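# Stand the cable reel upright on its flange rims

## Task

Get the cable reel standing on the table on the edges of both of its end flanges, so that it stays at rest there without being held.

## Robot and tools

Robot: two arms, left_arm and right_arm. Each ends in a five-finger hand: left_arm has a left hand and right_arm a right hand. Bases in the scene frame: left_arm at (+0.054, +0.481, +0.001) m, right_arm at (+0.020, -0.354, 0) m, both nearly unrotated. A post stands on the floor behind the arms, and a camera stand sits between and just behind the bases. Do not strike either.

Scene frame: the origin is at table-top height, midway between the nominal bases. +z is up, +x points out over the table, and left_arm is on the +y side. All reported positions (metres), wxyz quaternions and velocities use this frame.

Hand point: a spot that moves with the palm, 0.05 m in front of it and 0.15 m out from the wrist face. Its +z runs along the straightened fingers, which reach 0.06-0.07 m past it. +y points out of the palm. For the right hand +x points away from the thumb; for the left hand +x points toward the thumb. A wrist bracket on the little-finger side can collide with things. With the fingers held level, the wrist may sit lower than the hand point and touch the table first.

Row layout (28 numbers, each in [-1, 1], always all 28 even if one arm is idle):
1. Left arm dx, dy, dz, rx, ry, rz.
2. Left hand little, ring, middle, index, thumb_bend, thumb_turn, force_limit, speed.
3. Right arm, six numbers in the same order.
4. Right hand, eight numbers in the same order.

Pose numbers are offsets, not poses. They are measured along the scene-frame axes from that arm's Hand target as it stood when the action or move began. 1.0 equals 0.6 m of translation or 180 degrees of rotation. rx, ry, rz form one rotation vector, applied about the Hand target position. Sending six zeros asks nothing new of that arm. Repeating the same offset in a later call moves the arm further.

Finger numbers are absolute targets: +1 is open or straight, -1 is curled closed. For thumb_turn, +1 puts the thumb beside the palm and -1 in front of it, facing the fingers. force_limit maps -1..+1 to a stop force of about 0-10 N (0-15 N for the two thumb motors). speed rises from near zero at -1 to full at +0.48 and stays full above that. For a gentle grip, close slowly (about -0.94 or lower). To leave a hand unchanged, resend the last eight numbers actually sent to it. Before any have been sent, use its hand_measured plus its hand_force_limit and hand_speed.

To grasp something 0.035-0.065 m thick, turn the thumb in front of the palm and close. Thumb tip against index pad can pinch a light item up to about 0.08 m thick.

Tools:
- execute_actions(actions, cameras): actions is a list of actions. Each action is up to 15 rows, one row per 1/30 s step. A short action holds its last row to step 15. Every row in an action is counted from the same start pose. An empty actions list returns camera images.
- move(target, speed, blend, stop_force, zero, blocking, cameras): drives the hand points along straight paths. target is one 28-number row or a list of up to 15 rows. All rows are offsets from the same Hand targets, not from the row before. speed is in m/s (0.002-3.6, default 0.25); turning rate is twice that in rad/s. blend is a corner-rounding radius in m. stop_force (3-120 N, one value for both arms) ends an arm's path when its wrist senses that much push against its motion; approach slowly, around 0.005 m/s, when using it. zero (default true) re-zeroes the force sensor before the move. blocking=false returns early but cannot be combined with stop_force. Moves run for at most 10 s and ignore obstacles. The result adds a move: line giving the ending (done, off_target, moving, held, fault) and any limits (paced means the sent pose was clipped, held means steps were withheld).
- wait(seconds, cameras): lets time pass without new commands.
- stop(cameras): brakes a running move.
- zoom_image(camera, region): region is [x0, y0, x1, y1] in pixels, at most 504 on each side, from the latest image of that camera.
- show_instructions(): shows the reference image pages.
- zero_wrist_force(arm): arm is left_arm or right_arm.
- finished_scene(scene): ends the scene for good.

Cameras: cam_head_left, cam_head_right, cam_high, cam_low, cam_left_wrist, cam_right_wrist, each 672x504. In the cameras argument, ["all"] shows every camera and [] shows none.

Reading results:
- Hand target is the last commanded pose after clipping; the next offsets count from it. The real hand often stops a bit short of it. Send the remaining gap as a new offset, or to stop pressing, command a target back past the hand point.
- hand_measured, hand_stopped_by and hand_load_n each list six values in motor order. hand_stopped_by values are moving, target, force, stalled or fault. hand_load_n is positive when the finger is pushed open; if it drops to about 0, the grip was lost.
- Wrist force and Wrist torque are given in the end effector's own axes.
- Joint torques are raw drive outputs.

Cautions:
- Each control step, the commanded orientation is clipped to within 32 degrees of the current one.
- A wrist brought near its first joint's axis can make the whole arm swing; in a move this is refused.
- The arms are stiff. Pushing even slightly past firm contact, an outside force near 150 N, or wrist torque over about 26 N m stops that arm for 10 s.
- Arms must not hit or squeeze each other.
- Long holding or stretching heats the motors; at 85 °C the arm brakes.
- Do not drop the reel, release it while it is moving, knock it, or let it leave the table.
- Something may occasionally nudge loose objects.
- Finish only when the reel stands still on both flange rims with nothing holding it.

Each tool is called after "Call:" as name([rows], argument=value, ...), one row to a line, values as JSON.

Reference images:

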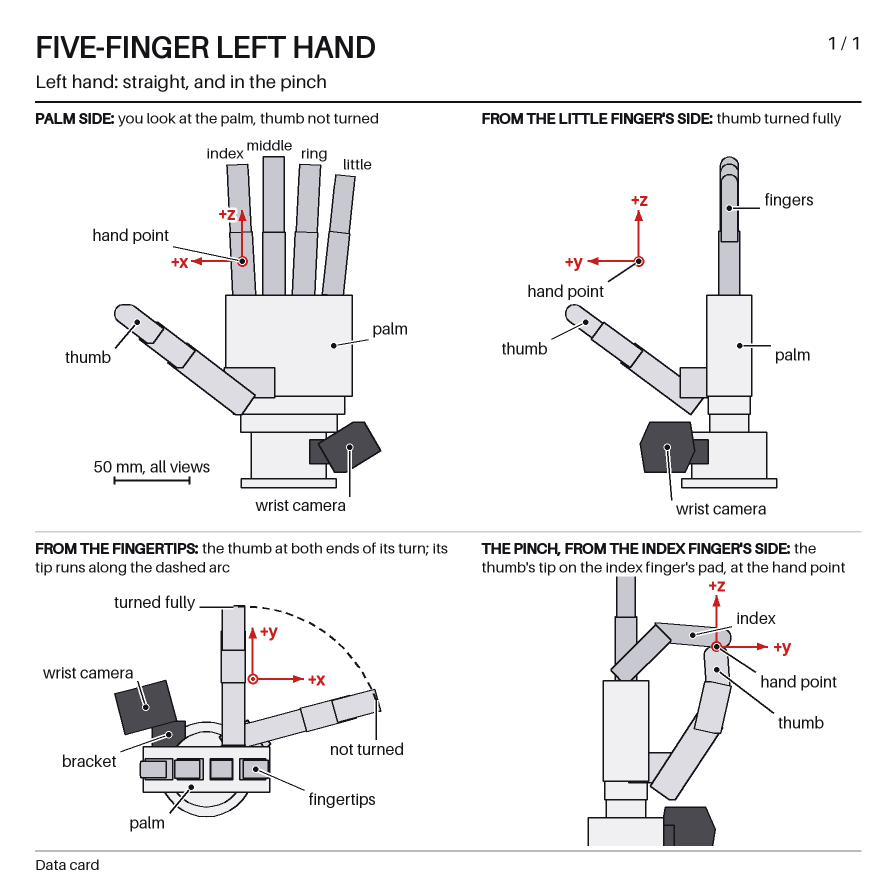

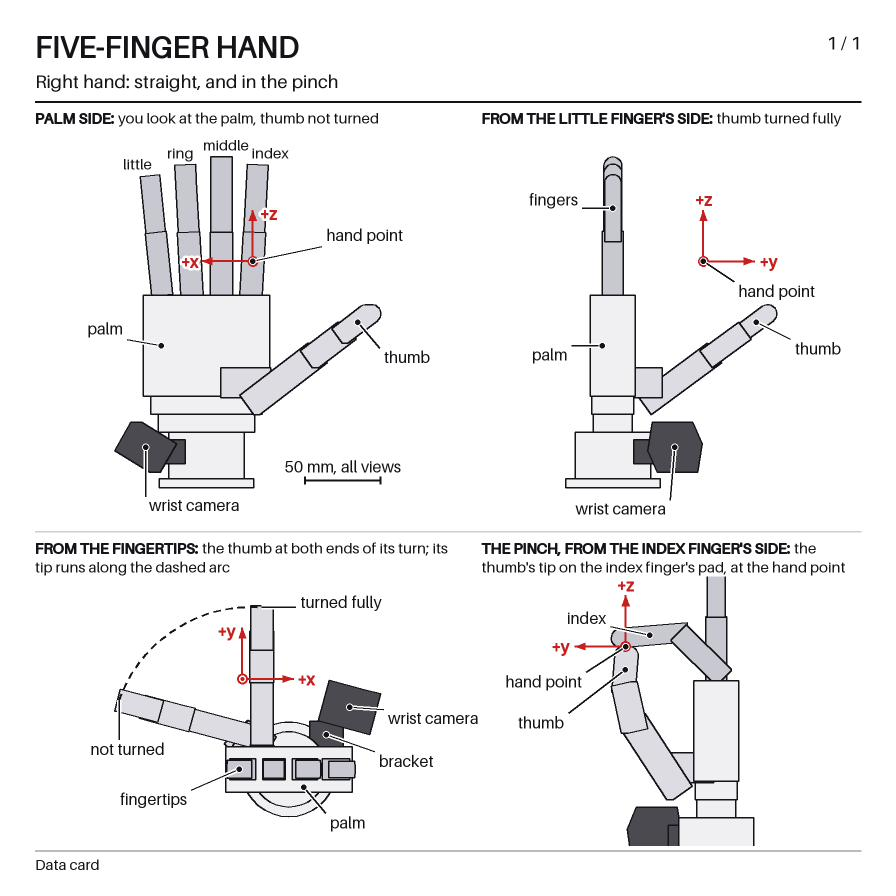

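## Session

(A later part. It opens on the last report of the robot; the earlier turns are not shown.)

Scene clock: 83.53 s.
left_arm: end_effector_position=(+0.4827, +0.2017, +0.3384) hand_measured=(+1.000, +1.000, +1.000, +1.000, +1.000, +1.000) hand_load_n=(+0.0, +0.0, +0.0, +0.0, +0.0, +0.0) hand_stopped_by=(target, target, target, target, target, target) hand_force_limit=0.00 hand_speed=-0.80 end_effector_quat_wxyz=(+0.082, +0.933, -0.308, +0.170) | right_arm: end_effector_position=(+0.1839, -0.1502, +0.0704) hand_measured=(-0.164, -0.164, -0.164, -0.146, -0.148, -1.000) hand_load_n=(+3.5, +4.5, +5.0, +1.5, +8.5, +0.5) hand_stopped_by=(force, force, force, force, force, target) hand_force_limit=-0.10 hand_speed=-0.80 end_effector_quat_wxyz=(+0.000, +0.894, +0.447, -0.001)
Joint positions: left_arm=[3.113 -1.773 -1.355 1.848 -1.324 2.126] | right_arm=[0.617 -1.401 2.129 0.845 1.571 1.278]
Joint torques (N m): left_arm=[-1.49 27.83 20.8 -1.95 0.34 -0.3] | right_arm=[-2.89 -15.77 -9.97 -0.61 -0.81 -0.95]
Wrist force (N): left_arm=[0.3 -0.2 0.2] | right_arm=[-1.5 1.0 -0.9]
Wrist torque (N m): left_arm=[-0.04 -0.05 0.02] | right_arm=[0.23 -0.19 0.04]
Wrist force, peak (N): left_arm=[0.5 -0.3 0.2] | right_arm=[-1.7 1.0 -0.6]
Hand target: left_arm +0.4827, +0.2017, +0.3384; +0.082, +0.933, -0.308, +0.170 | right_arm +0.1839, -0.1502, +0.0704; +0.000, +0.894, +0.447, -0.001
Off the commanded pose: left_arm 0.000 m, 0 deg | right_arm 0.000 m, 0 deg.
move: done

Call:
move([
  [0,0,0,0,0,0,1,1,1,1,1,1,0,-0.8,0.0088,-0.0066,0.0257,0.01667,0.02222,0,-0.5,-0.5,-0.5,-0.5,-0.5,-1,-0.1,-0.8],
  [0,0,0,0,0,0,1,1,1,1,1,1,0,-0.8,0.0194,-0.0145,0.0504,0.03333,0.04444,0,-0.5,-0.5,-0.5,-0.5,-0.5,-1,-0.1,-0.8],
], speed=0.05, blend=[0.005,0], cameras=["all"])

Scene clock: 90.63 s.
left_arm: end_effector_position=(+0.4827, +0.2017, +0.3384) hand_measured=(+1.000, +1.000, +1.000, +1.000, +1.000, +1.000) hand_load_n=(+0.0, +0.0, +0.0, +0.0, -0.5, +0.0) hand_stopped_by=(target, target, target, target, target, target) hand_force_limit=0.00 hand_speed=-0.80 end_effector_quat_wxyz=(+0.082, +0.933, -0.308, +0.170) | right_arm: end_effector_position=(+0.1955, -0.1589, +0.1006) hand_measured=(-0.164, -0.164, -0.164, -0.146, -0.148, -1.000) hand_load_n=(+0.5, +3.0, +5.5, +3.5, +8.0, +1.0) hand_stopped_by=(force, force, force, force, force, target) hand_force_limit=-0.10 hand_speed=-0.80 end_effector_quat_wxyz=(-0.078, +0.891, +0.446, -0.040)
Joint positions: left_arm=[3.113 -1.773 -1.355 1.848 -1.324 2.126] | right_arm=[0.41 -1.462 2.107 1.011 1.418 1.065]
Joint torques (N m): left_arm=[-1.46 27.18 21.35 -1.99 0.32 -0.27] | right_arm=[-7.15 -27.05 -20.86 5.11 -1.67 -1.73]
Wrist force (N): left_arm=[0.3 -0.2 0.1] | right_arm=[0.3 0.6 1.3]
Wrist torque (N m): left_arm=[-0.03 -0.07 0.03] | right_arm=[0.20 -0.21 0.21]
Wrist force, peak (N): left_arm=[0.6 -0.3 0.2] | right_arm=[-1.6 1.2 -1.1]
Hand target: left_arm +0.4827, +0.2017, +0.3384; +0.082, +0.933, -0.308, +0.170 | right_arm +0.1955, -0.1589, +0.1006; -0.078, +0.891, +0.446, -0.040
Off the commanded pose: left_arm 0.000 m, 0 deg | right_arm 0.000 m, 0 deg.
move: done
cam_right_wrist: T_world_to_cam=[[0.89808, -0.40311, -0.17593, -0.22079], [-0.26876, -0.81961, 0.50597, -0.12858], [-0.34816, -0.40712, -0.84442, 0.20549]] pos_world=[0.23527, -0.11073, 0.19974]

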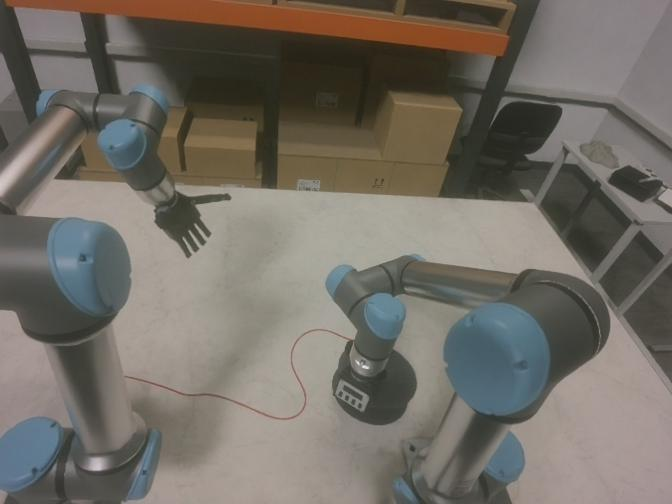

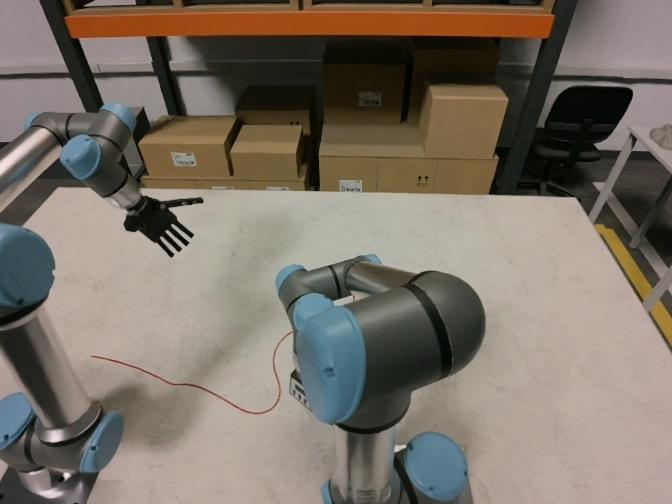

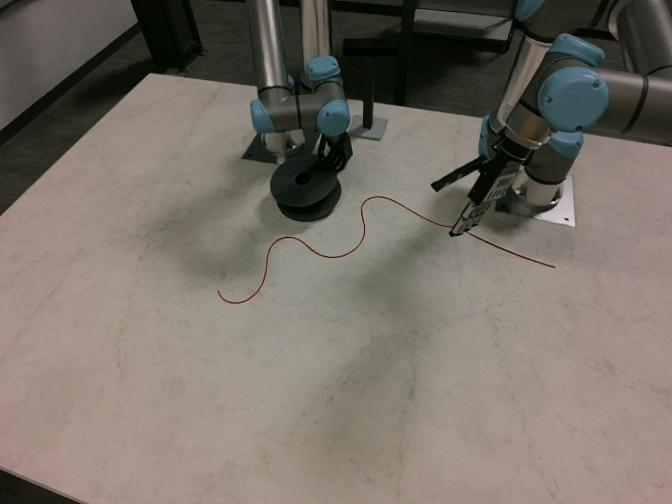

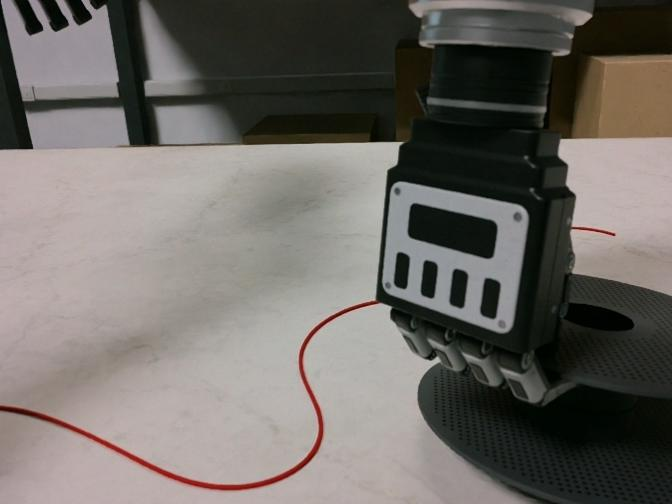

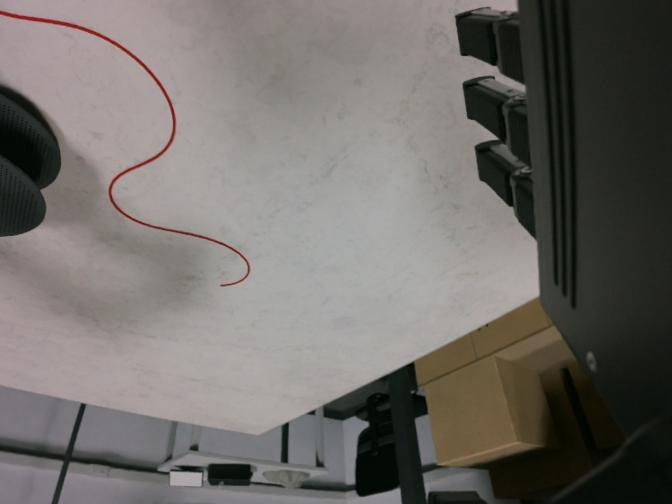

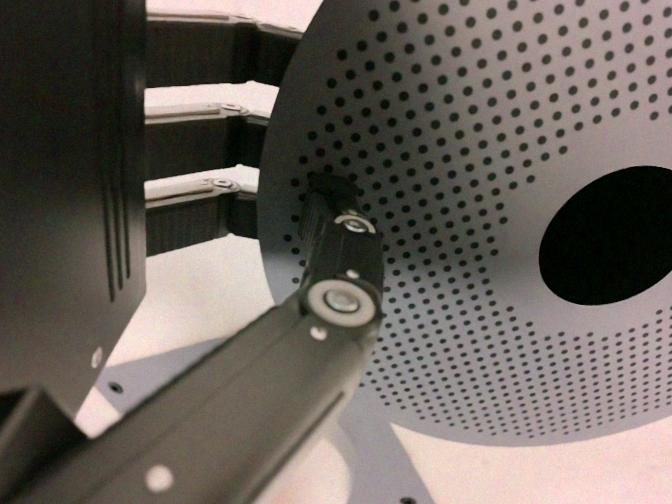

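Call:
move([
  [0,0,0,0,0,0,1,1,1,1,1,1,0,-0.8,0.0261,-0.0196,0.0454,0.03333,0.04444,0,-0.5,-0.5,-0.5,-0.5,-0.5,-1,-0.1,-0.8],
  [0,0,0,0,0,0,1,1,1,1,1,1,0,-0.8,0.0581,-0.0436,0.0844,0.06667,0.08889,0,-0.5,-0.5,-0.5,-0.5,-0.5,-1,-0.1,-0.8],
], speed=0.06, blend=[0.008,0], cameras=["cam_high","cam_low","cam_head_left","cam_right_wrist"])

Scene clock: 97.63 s.
left_arm: end_effector_position=(+0.4827, +0.2017, +0.3384) hand_measured=(+1.000, +1.000, +1.000, +1.000, +1.000, +1.000) hand_load_n=(+0.0, +0.0, +0.0, +0.0, +0.0, +0.0) hand_stopped_by=(target, target, target, target, target, target) hand_force_limit=0.00 hand_speed=-0.80 end_effector_quat_wxyz=(+0.082, +0.933, -0.308, +0.170) | right_arm: end_effector_position=(+0.2304, -0.1850, +0.1513) hand_measured=(-0.164, -0.164, -0.164, -0.146, -0.148, -1.000) hand_load_n=(+0.0, +3.0, +7.0, +4.0, +8.5, +0.5) hand_stopped_by=(force, force, force, force, force, target) hand_force_limit=-0.10 hand_speed=-0.80 end_effector_quat_wxyz=(-0.231, +0.864, +0.432, -0.116)
Joint positions: left_arm=[3.113 -1.773 -1.355 1.848 -1.324 2.126] | right_arm=[0.039 -1.417 2.027 1.378 1.244 0.63]
Joint torques (N m): left_arm=[-1.54 27.73 21.85 -1.95 0.31 -0.37] | right_arm=[-7.16 -15.61 -21.28 5.9 -1.89 -1.77]
Wrist force (N): left_arm=[0.3 -0.1 0.2] | right_arm=[0.0 1.2 2.1]
Wrist torque (N m): left_arm=[-0.03 -0.05 0.02] | right_arm=[0.30 -0.16 0.27]
Wrist force, peak (N): left_arm=[0.6 -0.3 0.3] | right_arm=[0.0 1.1 2.6]
Hand target: left_arm +0.4827, +0.2017, +0.3384; +0.082, +0.933, -0.308, +0.170 | right_arm +0.2304, -0.1850, +0.1513; -0.231, +0.864, +0.432, -0.116
Off the commanded pose: left_arm 0.000 m, 0 deg | right_arm 0.000 m, 0 deg.
move: done
cam_right_wrist: T_world_to_cam=[[0.80363, -0.33228, -0.49373, -0.17075], [-0.1437, -0.91341, 0.38082, -0.19354], [-0.57752, -0.23509, -0.7818, 0.32495]] pos_world=[0.29707, -0.15713, 0.24344]
Images, in order (width x height): cam_head_left 672x504, cam_high 672x504, cam_low 672x504, cam_right_wrist 672x504.

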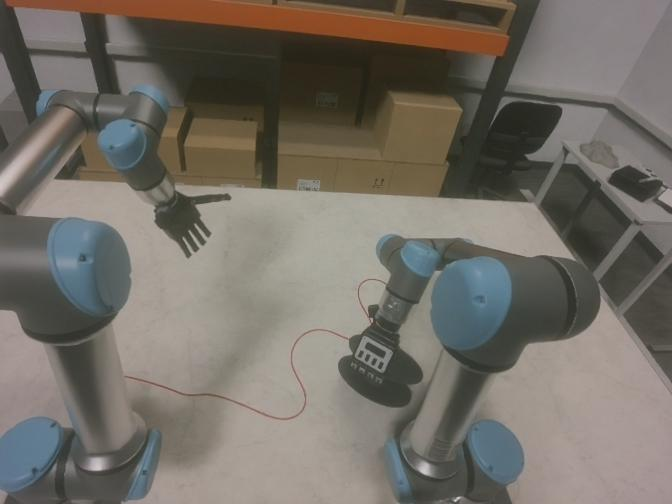

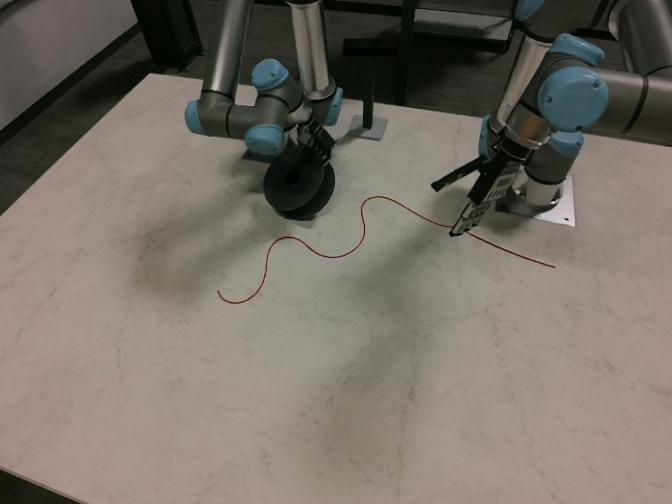

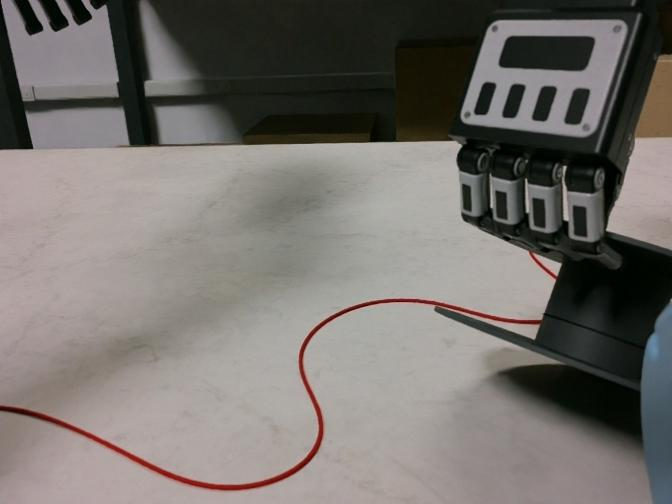

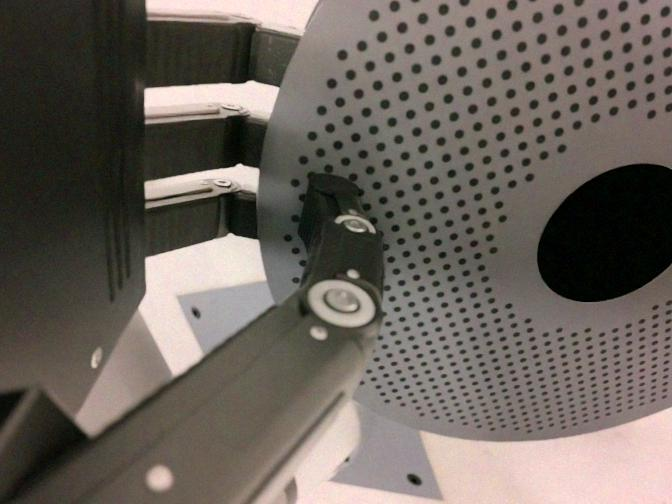

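Call:
move([
  [0,0,0,0,0,0,1,1,1,1,1,1,0,-0.8,0.0369,-0.0277,0.0315,0.03333,0.04444,0,-0.5,-0.5,-0.5,-0.5,-0.5,-1,-0.1,-0.8],
  [0,0,0,0,0,0,1,1,1,1,1,1,0,-0.8,0.0777,-0.0583,0.0545,0.06667,0.08889,0,-0.5,-0.5,-0.5,-0.5,-0.5,-1,-0.1,-0.8],
], speed=0.06, blend=[0.008,0], cameras=["cam_high","cam_low","cam_head_left","cam_right_wrist"])

Scene clock: 104.80 s.
left_arm: end_effector_position=(+0.4827, +0.2017, +0.3384) hand_measured=(+1.000, +1.000, +1.000, +1.000, +1.000, +1.000) hand_load_n=(+0.0, +0.0, +0.0, +0.0, -0.5, +0.0) hand_stopped_by=(target, target, target, target, target, target) hand_force_limit=0.00 hand_speed=-0.80 end_effector_quat_wxyz=(+0.082, +0.933, -0.308, +0.170) | right_arm: end_effector_position=(+0.2770, -0.2200, +0.1840) hand_measured=(-0.164, -0.164, -0.164, -0.146, -0.148, -1.000) hand_load_n=(+0.0, +3.0, +6.5, +3.5, +8.5, +1.0) hand_stopped_by=(force, force, force, force, force, target) hand_force_limit=-0.10 hand_speed=-0.80 end_effector_quat_wxyz=(-0.378, +0.810, +0.406, -0.190)
Joint positions: left_arm=[3.113 -1.773 -1.355 1.848 -1.324 2.126] | right_arm=[-0.188 -1.229 1.902 1.713 1.216 0.317]
Joint torques (N m): left_arm=[-1.79 27.22 22.11 -1.94 0.33 -0.41] | right_arm=[-7.08 -22.12 -20.59 5.93 1.12 -1.5]
Wrist force (N): left_arm=[0.3 -0.1 0.1] | right_arm=[0.7 2.4 2.3]
Wrist torque (N m): left_arm=[-0.02 -0.06 0.02] | right_arm=[0.33 -0.24 0.39]
Wrist force, peak (N): left_arm=[0.4 -0.3 0.4] | right_arm=[0.4 2.5 2.3]
Hand target: left_arm +0.4827, +0.2017, +0.3384; +0.082, +0.933, -0.308, +0.170 | right_arm +0.2770, -0.2200, +0.1840; -0.378, +0.810, +0.406, -0.190
Off the commanded pose: left_arm 0.000 m, 0 deg | right_arm 0.000 m, 0 deg.
move: done
cam_right_wrist: T_world_to_cam=[[0.62792, -0.20044, -0.75202, -0.07852], [-0.06041, -0.9759, 0.20967, -0.23652], [-0.77593, -0.08623, -0.6249, 0.42807]] pos_world=[0.36717, -0.20965, 0.25805]
Images, in order (width x height): cam_head_left 672x504, cam_high 672x504, cam_low 672x504, cam_right_wrist 672x504.

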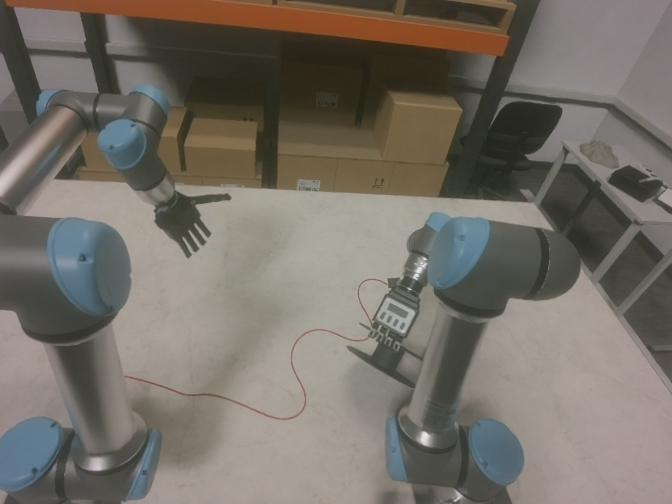

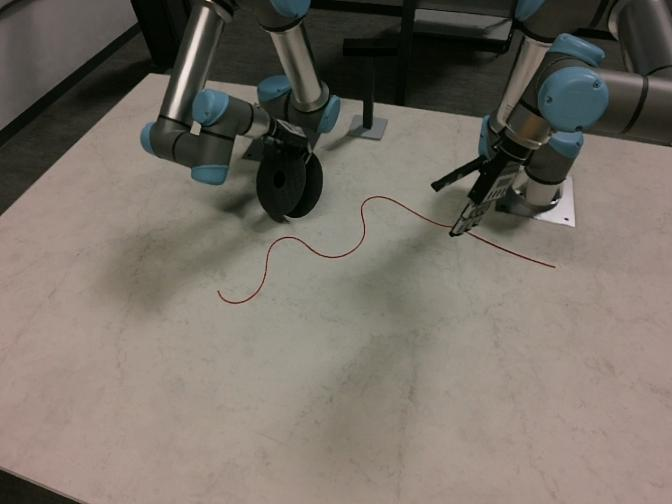

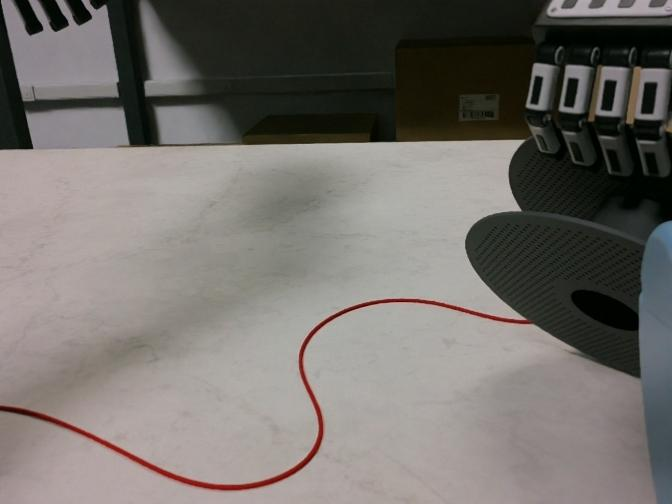

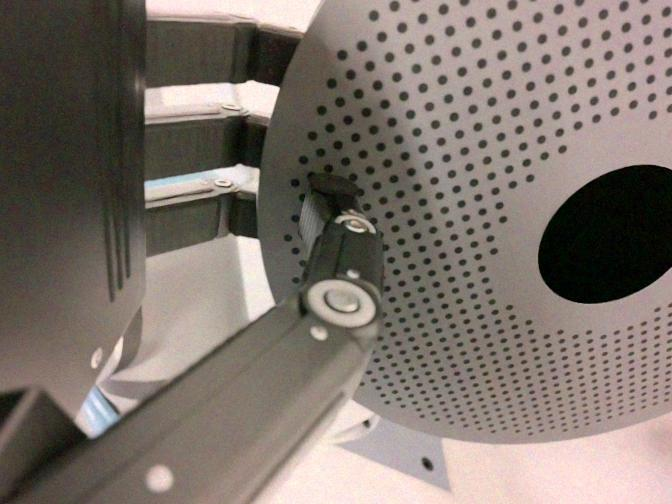

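Call:
move([
  [0,0,0,0,0,0,1,1,1,1,1,1,0,-0.8,0.0433,-0.0325,0.0138,0.03333,0.04444,0,-0.5,-0.5,-0.5,-0.5,-0.5,-1,-0.1,-0.8],
  [0,0,0,0,0,0,1,1,1,1,1,1,0,-0.8,0.0879,-0.066,0.018,0.06667,0.08889,0,-0.5,-0.5,-0.5,-0.5,-0.5,-1,-0.1,-0.8],
], speed=0.06, blend=[0.008,0], cameras=["cam_high","cam_low","cam_head_left","cam_right_wrist"])

Scene clock: 109.47 s.
left_arm: end_effector_position=(+0.4827, +0.2017, +0.3384) hand_measured=(+1.000, +1.000, +1.000, +1.000, +1.000, +1.000) hand_load_n=(+0.0, +0.0, +0.0, +0.0, +0.0, +0.0) hand_stopped_by=(target, target, target, target, target, target) hand_force_limit=0.00 hand_speed=-0.80 end_effector_quat_wxyz=(+0.082, +0.933, -0.308, +0.170) | right_arm: end_effector_position=(+0.3297, -0.2596, +0.1948) hand_measured=(-0.164, -0.164, -0.164, -0.146, -0.148, -1.000) hand_load_n=(+0.5, +3.0, +5.0, +3.0, +8.5, +1.0) hand_stopped_by=(force, force, force, force, force, target) hand_force_limit=-0.10 hand_speed=-0.80 end_effector_quat_wxyz=(-0.513, +0.732, +0.367, -0.257)
Joint positions: left_arm=[3.113 -1.773 -1.355 1.848 -1.324 2.126] | right_arm=[-0.307 -0.984 1.751 2.005 1.24 0.125]
Joint torques (N m): left_arm=[-1.74 27.47 22.49 -2.02 0.29 -0.3] | right_arm=[-7.77 -31.45 -18.01 5.56 1.45 -1.54]
Wrist force (N): left_arm=[0.3 -0.3 0.0] | right_arm=[0.9 3.4 1.5]
Wrist torque (N m): left_arm=[-0.04 -0.05 0.02] | right_arm=[0.35 -0.15 0.46]
Wrist force, peak (N): left_arm=[0.5 -0.4 0.2] | right_arm=[0.9 3.3 1.9]
Hand target: left_arm +0.4827, +0.2017, +0.3384; +0.082, +0.933, -0.308, +0.170 | right_arm +0.3298, -0.2596, +0.1948; -0.513, +0.732, +0.367, -0.257
Off the commanded pose: left_arm 0.000 m, 0 deg | right_arm 0.000 m, 0 deg.
move: done
cam_right_wrist: T_world_to_cam=[[0.3921, -0.02361, -0.91962, 0.04481], [-0.02897, -0.99949, 0.01331, -0.25245], [-0.91947, 0.02142, -0.39258, 0.50235]] pos_world=[0.437, -0.26203, 0.24179]
Images, in order (width x height): cam_head_left 672x504, cam_high 672x504, cam_low 672x504, cam_right_wrist 672x504.

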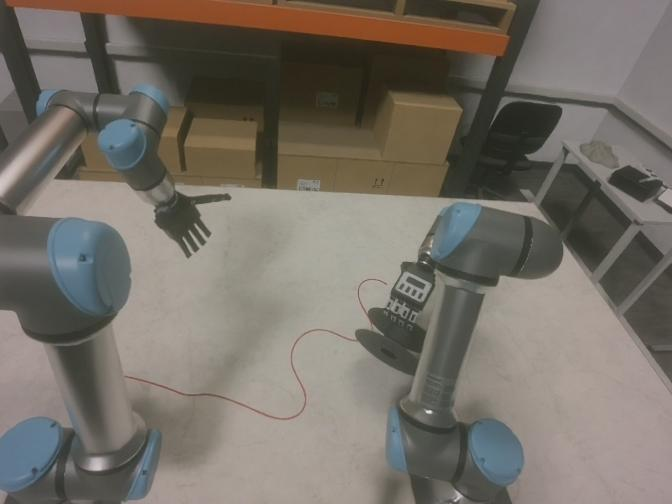

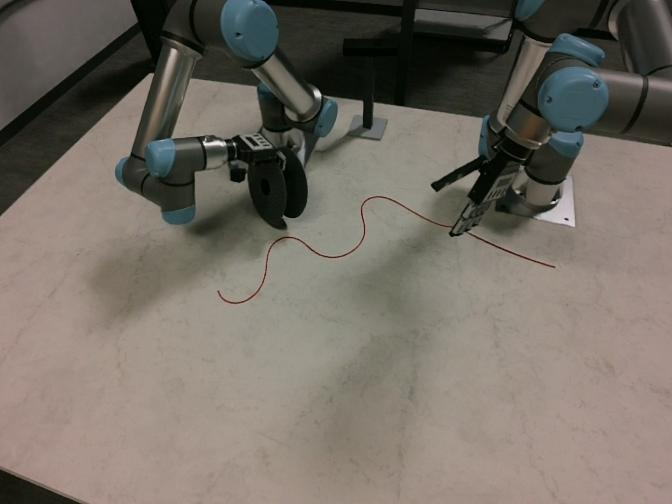

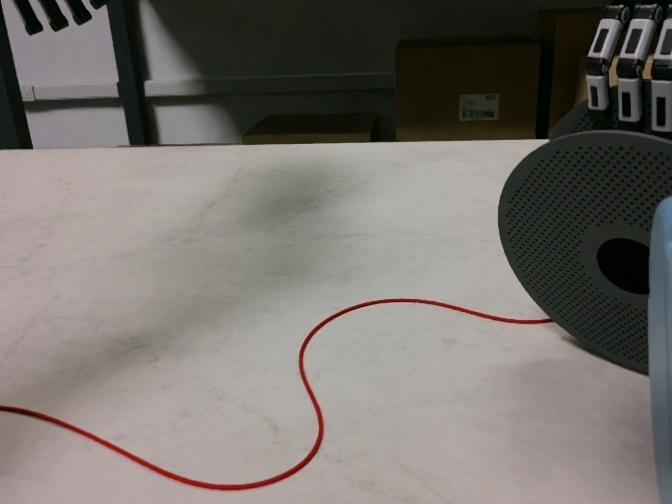

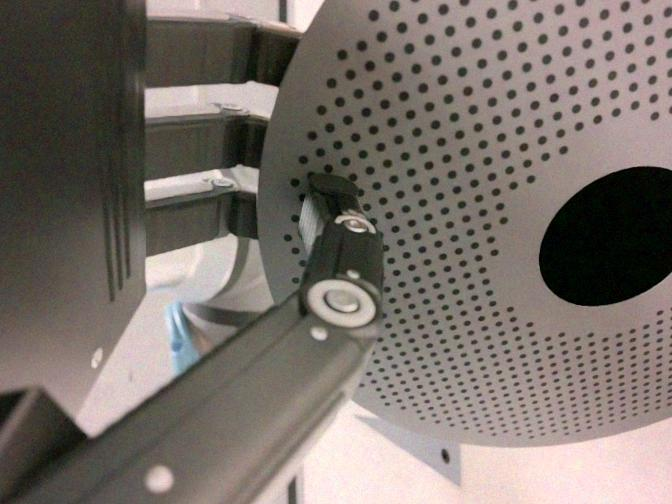

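Call:
move([
  [0,0,0,0,0,0,1,1,1,1,1,1,0,-0.8,0.0445,-0.0334,-0.0025,0.03333,0.04444,0,-0.5,-0.5,-0.5,-0.5,-0.5,-1,-0.1,-0.8],
  [0,0,0,0,0,0,1,1,1,1,1,1,0,-0.8,0.0875,-0.0657,-0.0157,0.06667,0.08889,0,-0.5,-0.5,-0.5,-0.5,-0.5,-1,-0.1,-0.8],
], speed=0.06, blend=[0.008,0], cameras=["cam_high","cam_low","cam_head_left","cam_head_right","cam_right_wrist","cam_left_wrist"])

Call:
zoom_image(camera="cam_high", region=[200, 100, 360, 240])

Call:
zoom_image(camera="cam_low", region=[420, 100, 672, 400])

Scene clock: 116.37 s.
left_arm: end_effector_position=(+0.4827, +0.2017, +0.3384) hand_measured=(+1.000, +1.000, +1.000, +1.000, +1.000, +1.000) hand_load_n=(+0.0, +0.0, +0.0, +0.0, +0.0, +0.0) hand_stopped_by=(target, target, target, target, target, target) hand_force_limit=0.00 hand_speed=-0.80 end_effector_quat_wxyz=(+0.082, +0.933, -0.308, +0.170) | right_arm: end_effector_position=(+0.3822, -0.2990, +0.1854) hand_measured=(-0.164, -0.164, -0.164, -0.146, -0.148, -1.000) hand_load_n=(+0.0, +2.5, +4.5, +3.0, +8.5, +1.0) hand_stopped_by=(force, force, force, force, force, target) hand_force_limit=-0.10 hand_speed=-0.80 end_effector_quat_wxyz=(+0.632, -0.632, -0.317, +0.317)
Joint positions: left_arm=[3.113 -1.773 -1.355 1.848 -1.324 2.126] | right_arm=[-0.368 -0.73 1.6 2.272 1.279 0]
Joint torques (N m): left_arm=[-1.96 26.77 23.38 -2.15 0.28 -0.32] | right_arm=[-6.95 -37.67 -17.8 4.95 1.64 -1.74]
Wrist force (N): left_arm=[0.3 -0.2 0.2] | right_arm=[0.8 3.5 1.4]
Wrist torque (N m): left_arm=[-0.05 -0.05 0.02] | right_arm=[0.21 -0.07 0.45]
Wrist force, peak (N): left_arm=[0.5 -0.3 0.1] | right_arm=[1.1 4.1 1.5]
Hand target: left_arm +0.4827, +0.2017, +0.3384; +0.082, +0.933, -0.308, +0.170 | right_arm +0.3823, -0.2990, +0.1854; +0.632, -0.632, -0.317, +0.317
Off the commanded pose: left_arm 0.000 m, 0 deg | right_arm 0.000 m, 0 deg.
move: done
cam_right_wrist: T_world_to_cam=[[0.12477, 0.17694, -0.97628, 0.18736], [-0.05312, -0.98137, -0.18465, -0.23883], [-0.99076, 0.0749, -0.11305, 0.53921]] pos_world=[0.49816, -0.30792, 0.19977]

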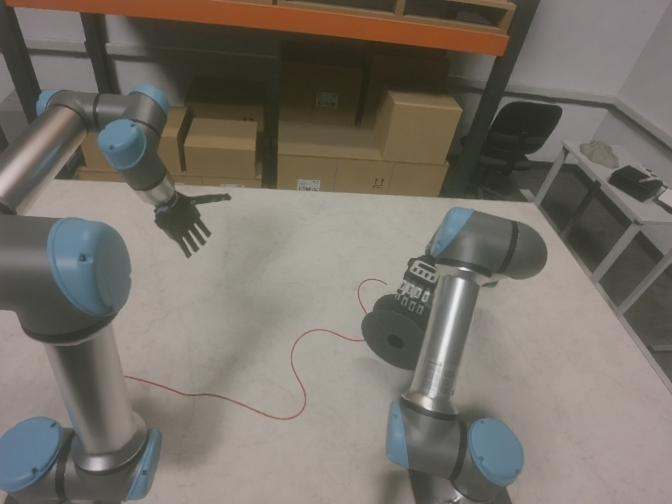

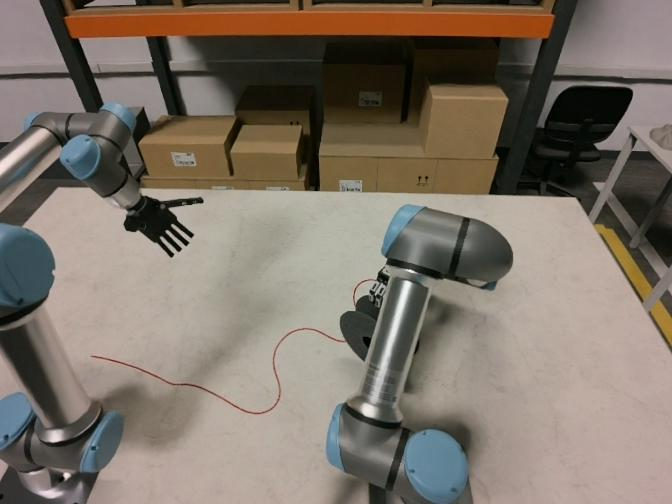

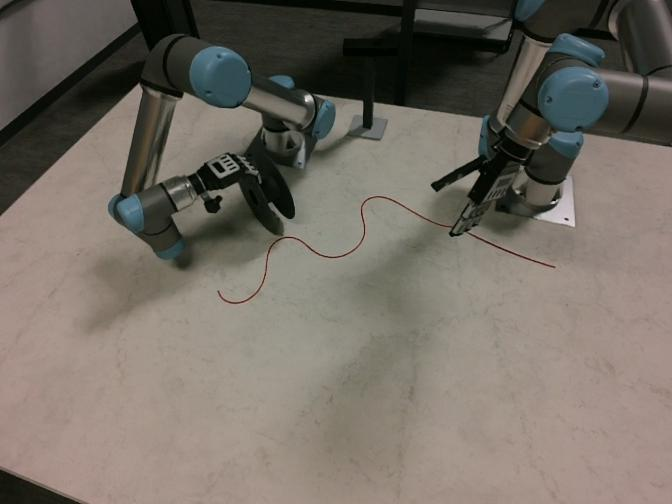

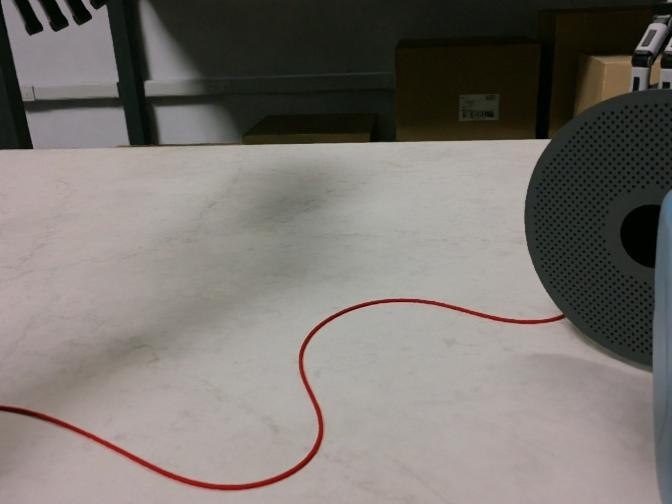

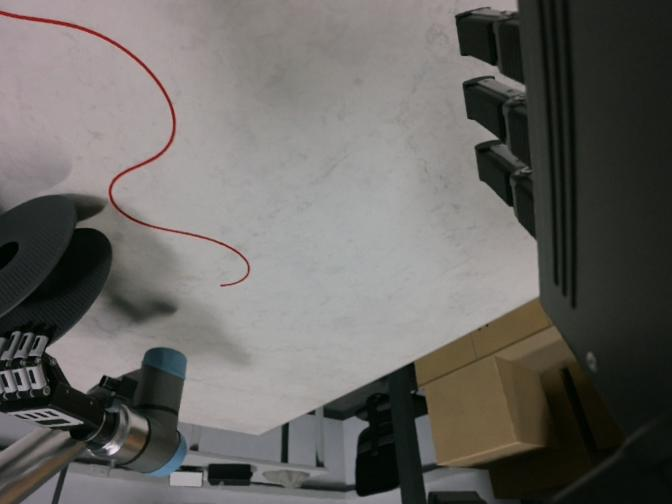

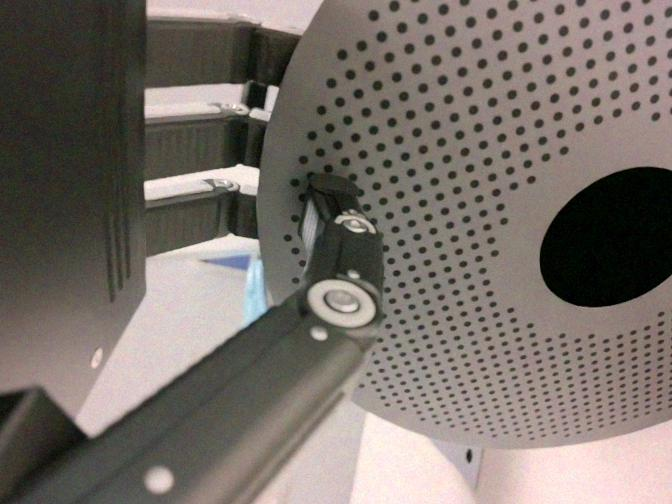

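Scaled by 3.150 from the camera's image (finer frame: 960x720).

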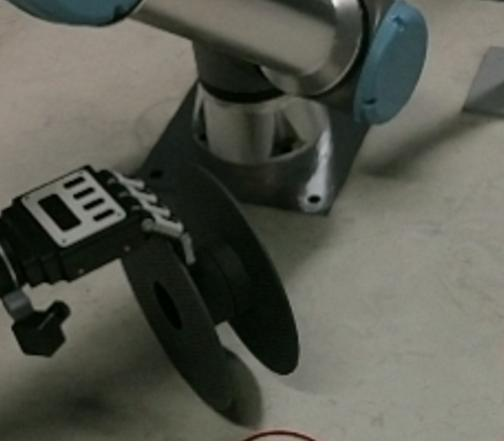

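Scaled by 1.680 from the camera's image (finer frame: 960x720).

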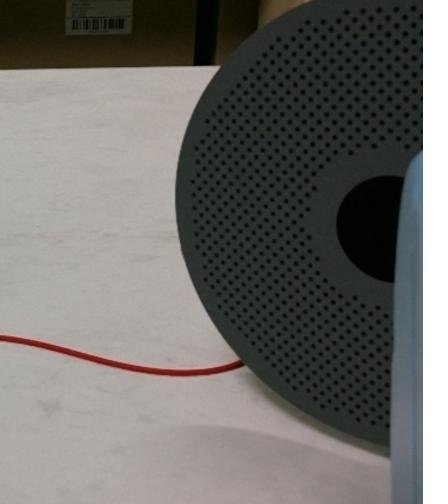

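Call:
move(target=[0,0,0,0,0,0,1,1,1,1,1,1,0,-0.8,0,0,-0.03,0,0,0,-0.5,-0.5,-0.5,-0.5,-0.5,-1,-0.1,-0.8], speed=0.006, stop_force=3, cameras=["cam_high","cam_low"])

Call:
zoom_image(camera="cam_high", region=[200, 100, 360, 240])

Scene clock: 122.70 s.
left_arm: end_effector_position=(+0.4827, +0.2017, +0.3384) hand_measured=(+1.000, +1.000, +1.000, +1.000, +1.000, +1.000) hand_load_n=(+0.0, +0.0, +0.0, +0.0, -0.5, +0.0) hand_stopped_by=(target, target, target, target, target, target) hand_force_limit=0.00 hand_speed=-0.80 end_effector_quat_wxyz=(+0.082, +0.933, -0.308, +0.170) | right_arm: end_effector_position=(+0.3823, -0.2990, +0.1740) hand_measured=(-0.164, -0.164, -0.164, -0.146, -0.148, -1.000) hand_load_n=(+0.0, +2.5, +4.5, +3.5, +8.0, +1.0) hand_stopped_by=(force, force, force, force, force, target) hand_force_limit=-0.10 hand_speed=-0.80 end_effector_quat_wxyz=(+0.632, -0.632, -0.317, +0.317)
Joint positions: left_arm=[3.113 -1.773 -1.355 1.848 -1.324 2.126] | right_arm=[-0.368 -0.709 1.598 2.253 1.28 0]
Joint torques (N m): left_arm=[-1.81 26.85 22.69 -2.08 0.32 -0.37] | right_arm=[-6.69 -52.16 -8.53 4.2 1.43 -1.6]
Wrist force (N): left_arm=[0.3 -0.1 0.1] | right_arm=[0.7 0.0 1.3]
Wrist torque (N m): left_arm=[-0.02 -0.05 0.02] | right_arm=[0.06 -0.05 0.39]
Wrist force, peak (N): left_arm=[0.5 -0.3 0.3] | right_arm=[0.8 -7.5 0.6]
Hand target: left_arm +0.4827, +0.2017, +0.3384; +0.082, +0.933, -0.308, +0.170 | right_arm +0.3823, -0.2990, +0.1740; +0.632, -0.632, -0.317, +0.317 (not the last commanded pose)
Off the commanded pose: left_arm 0.000 m, 0 deg | right_arm 0.007 m, 0 deg.
move: contact (right_arm)

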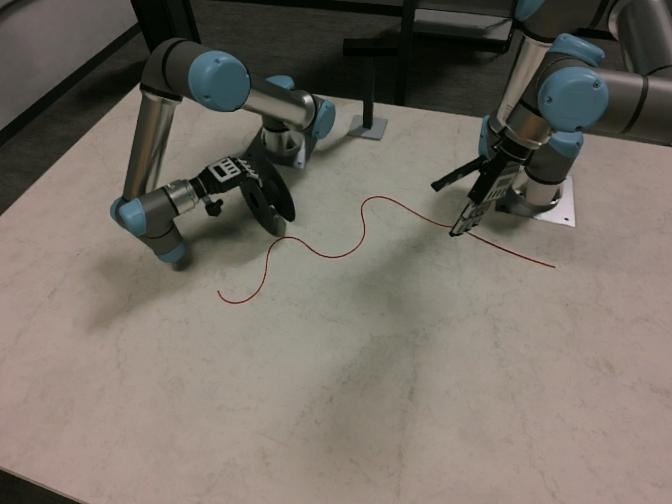

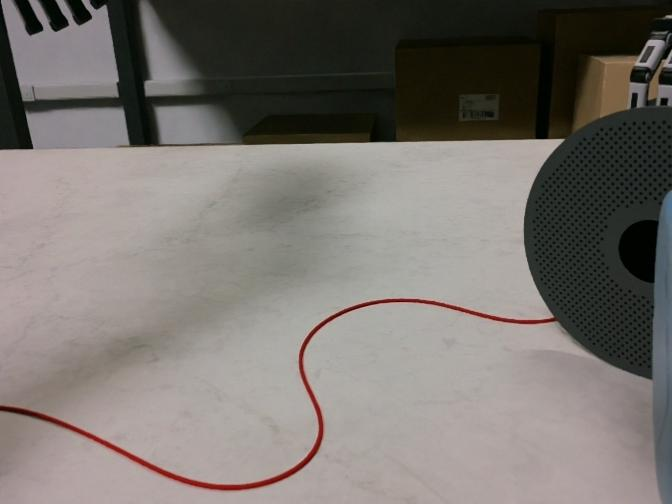

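Scaled by 3.150 from the camera's image (finer frame: 960x720).

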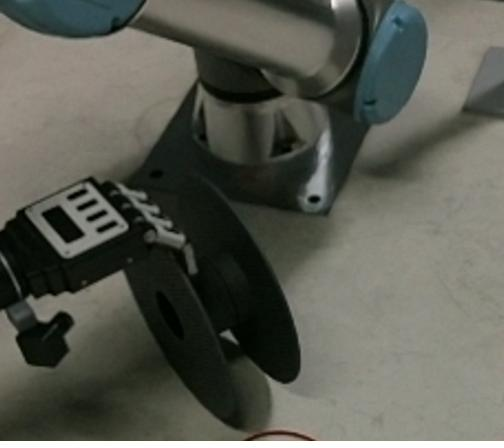

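Call:
move(target=[0,0,0,0,0,0,1,1,1,1,1,1,0,-0.8,0,0,0,0,0,0,-0.5,-0.5,-0.5,-0.5,-0.02,-1,-0.1,-0.93], speed=0.01, cameras=["cam_high","cam_low","cam_right_wrist"])

Call:
zoom_image(camera="cam_high", region=[200, 100, 360, 240])

Scene clock: 128.00 s.
left_arm: end_effector_position=(+0.4827, +0.2017, +0.3384) hand_measured=(+1.000, +1.000, +1.000, +1.000, +1.000, +1.000) hand_load_n=(+0.0, +0.5, +0.0, +0.0, +0.0, +0.0) hand_stopped_by=(target, target, target, target, target, target) hand_force_limit=0.00 hand_speed=-0.80 end_effector_quat_wxyz=(+0.082, +0.933, -0.308, +0.170) | right_arm: end_effector_position=(+0.3823, -0.2990, +0.1740) hand_measured=(-0.164, -0.164, -0.164, -0.146, -0.024, -1.000) hand_load_n=(+0.0, +2.0, +4.0, +2.5, -9.5, +0.0) hand_stopped_by=(force, force, force, force, target, target) hand_force_limit=-0.10 hand_speed=-0.93 end_effector_quat_wxyz=(+0.632, -0.632, -0.317, +0.317)
Joint positions: left_arm=[3.113 -1.773 -1.355 1.848 -1.324 2.126] | right_arm=[-0.368 -0.709 1.598 2.253 1.28 0]
Joint torques (N m): left_arm=[-1.5 26.78 23.13 -2.13 0.31 -0.44] | right_arm=[-3.39 -50.77 -8.82 2.69 0.31 -1.5]
Wrist force (N): left_arm=[0.3 -0.2 0.2] | right_arm=[0.3 -4.6 1.3]
Wrist torque (N m): left_arm=[-0.03 -0.06 0.03] | right_arm=[-0.25 -0.03 0.36]
Wrist force, peak (N): left_arm=[0.5 -0.2 0.4] | right_arm=[-0.1 -5.2 0.9]
Hand target: left_arm +0.4827, +0.2017, +0.3384; +0.082, +0.933, -0.308, +0.170 | right_arm +0.3823, -0.2990, +0.1740; +0.632, -0.632, -0.317, +0.317
Off the commanded pose: left_arm 0.000 m, 0 deg | right_arm 0.000 m, 0 deg.
move: done
cam_right_wrist: T_world_to_cam=[[0.12448, 0.17706, -0.9763, 0.17643], [-0.05316, -0.98135, -0.18475, -0.24099], [-0.9908, 0.0749, -0.11275, 0.53789]] pos_world=[0.49816, -0.30802, 0.18837]

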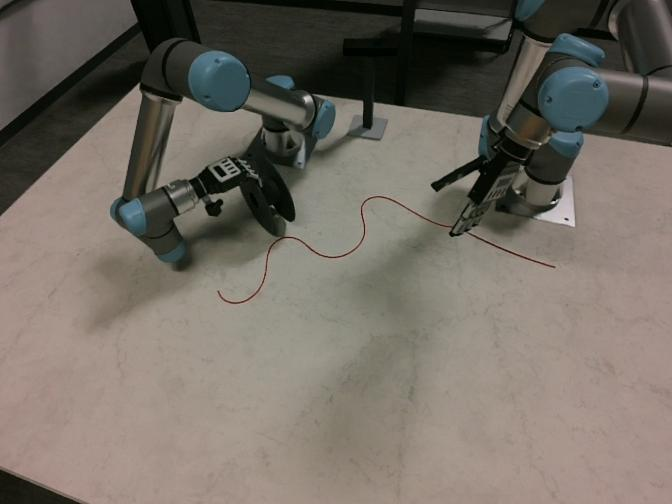

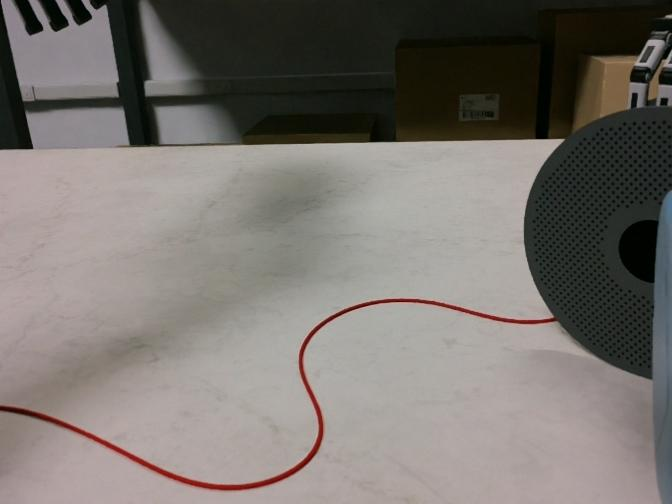

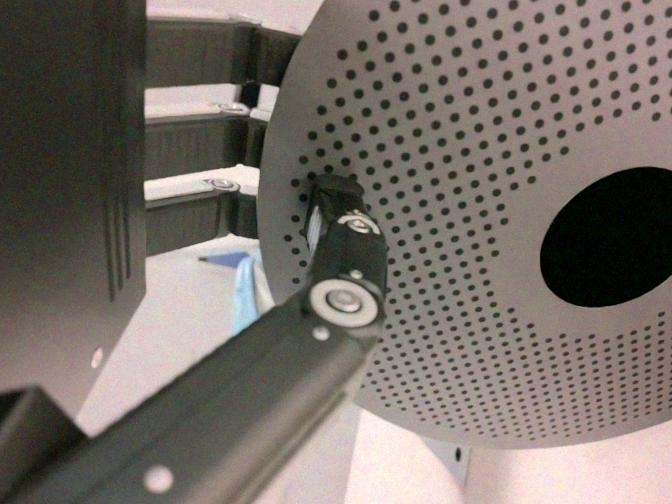

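Scaled by 3.150 from the camera's image (finer frame: 960x720).

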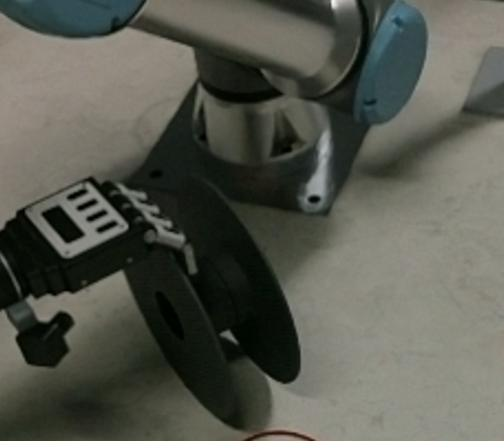

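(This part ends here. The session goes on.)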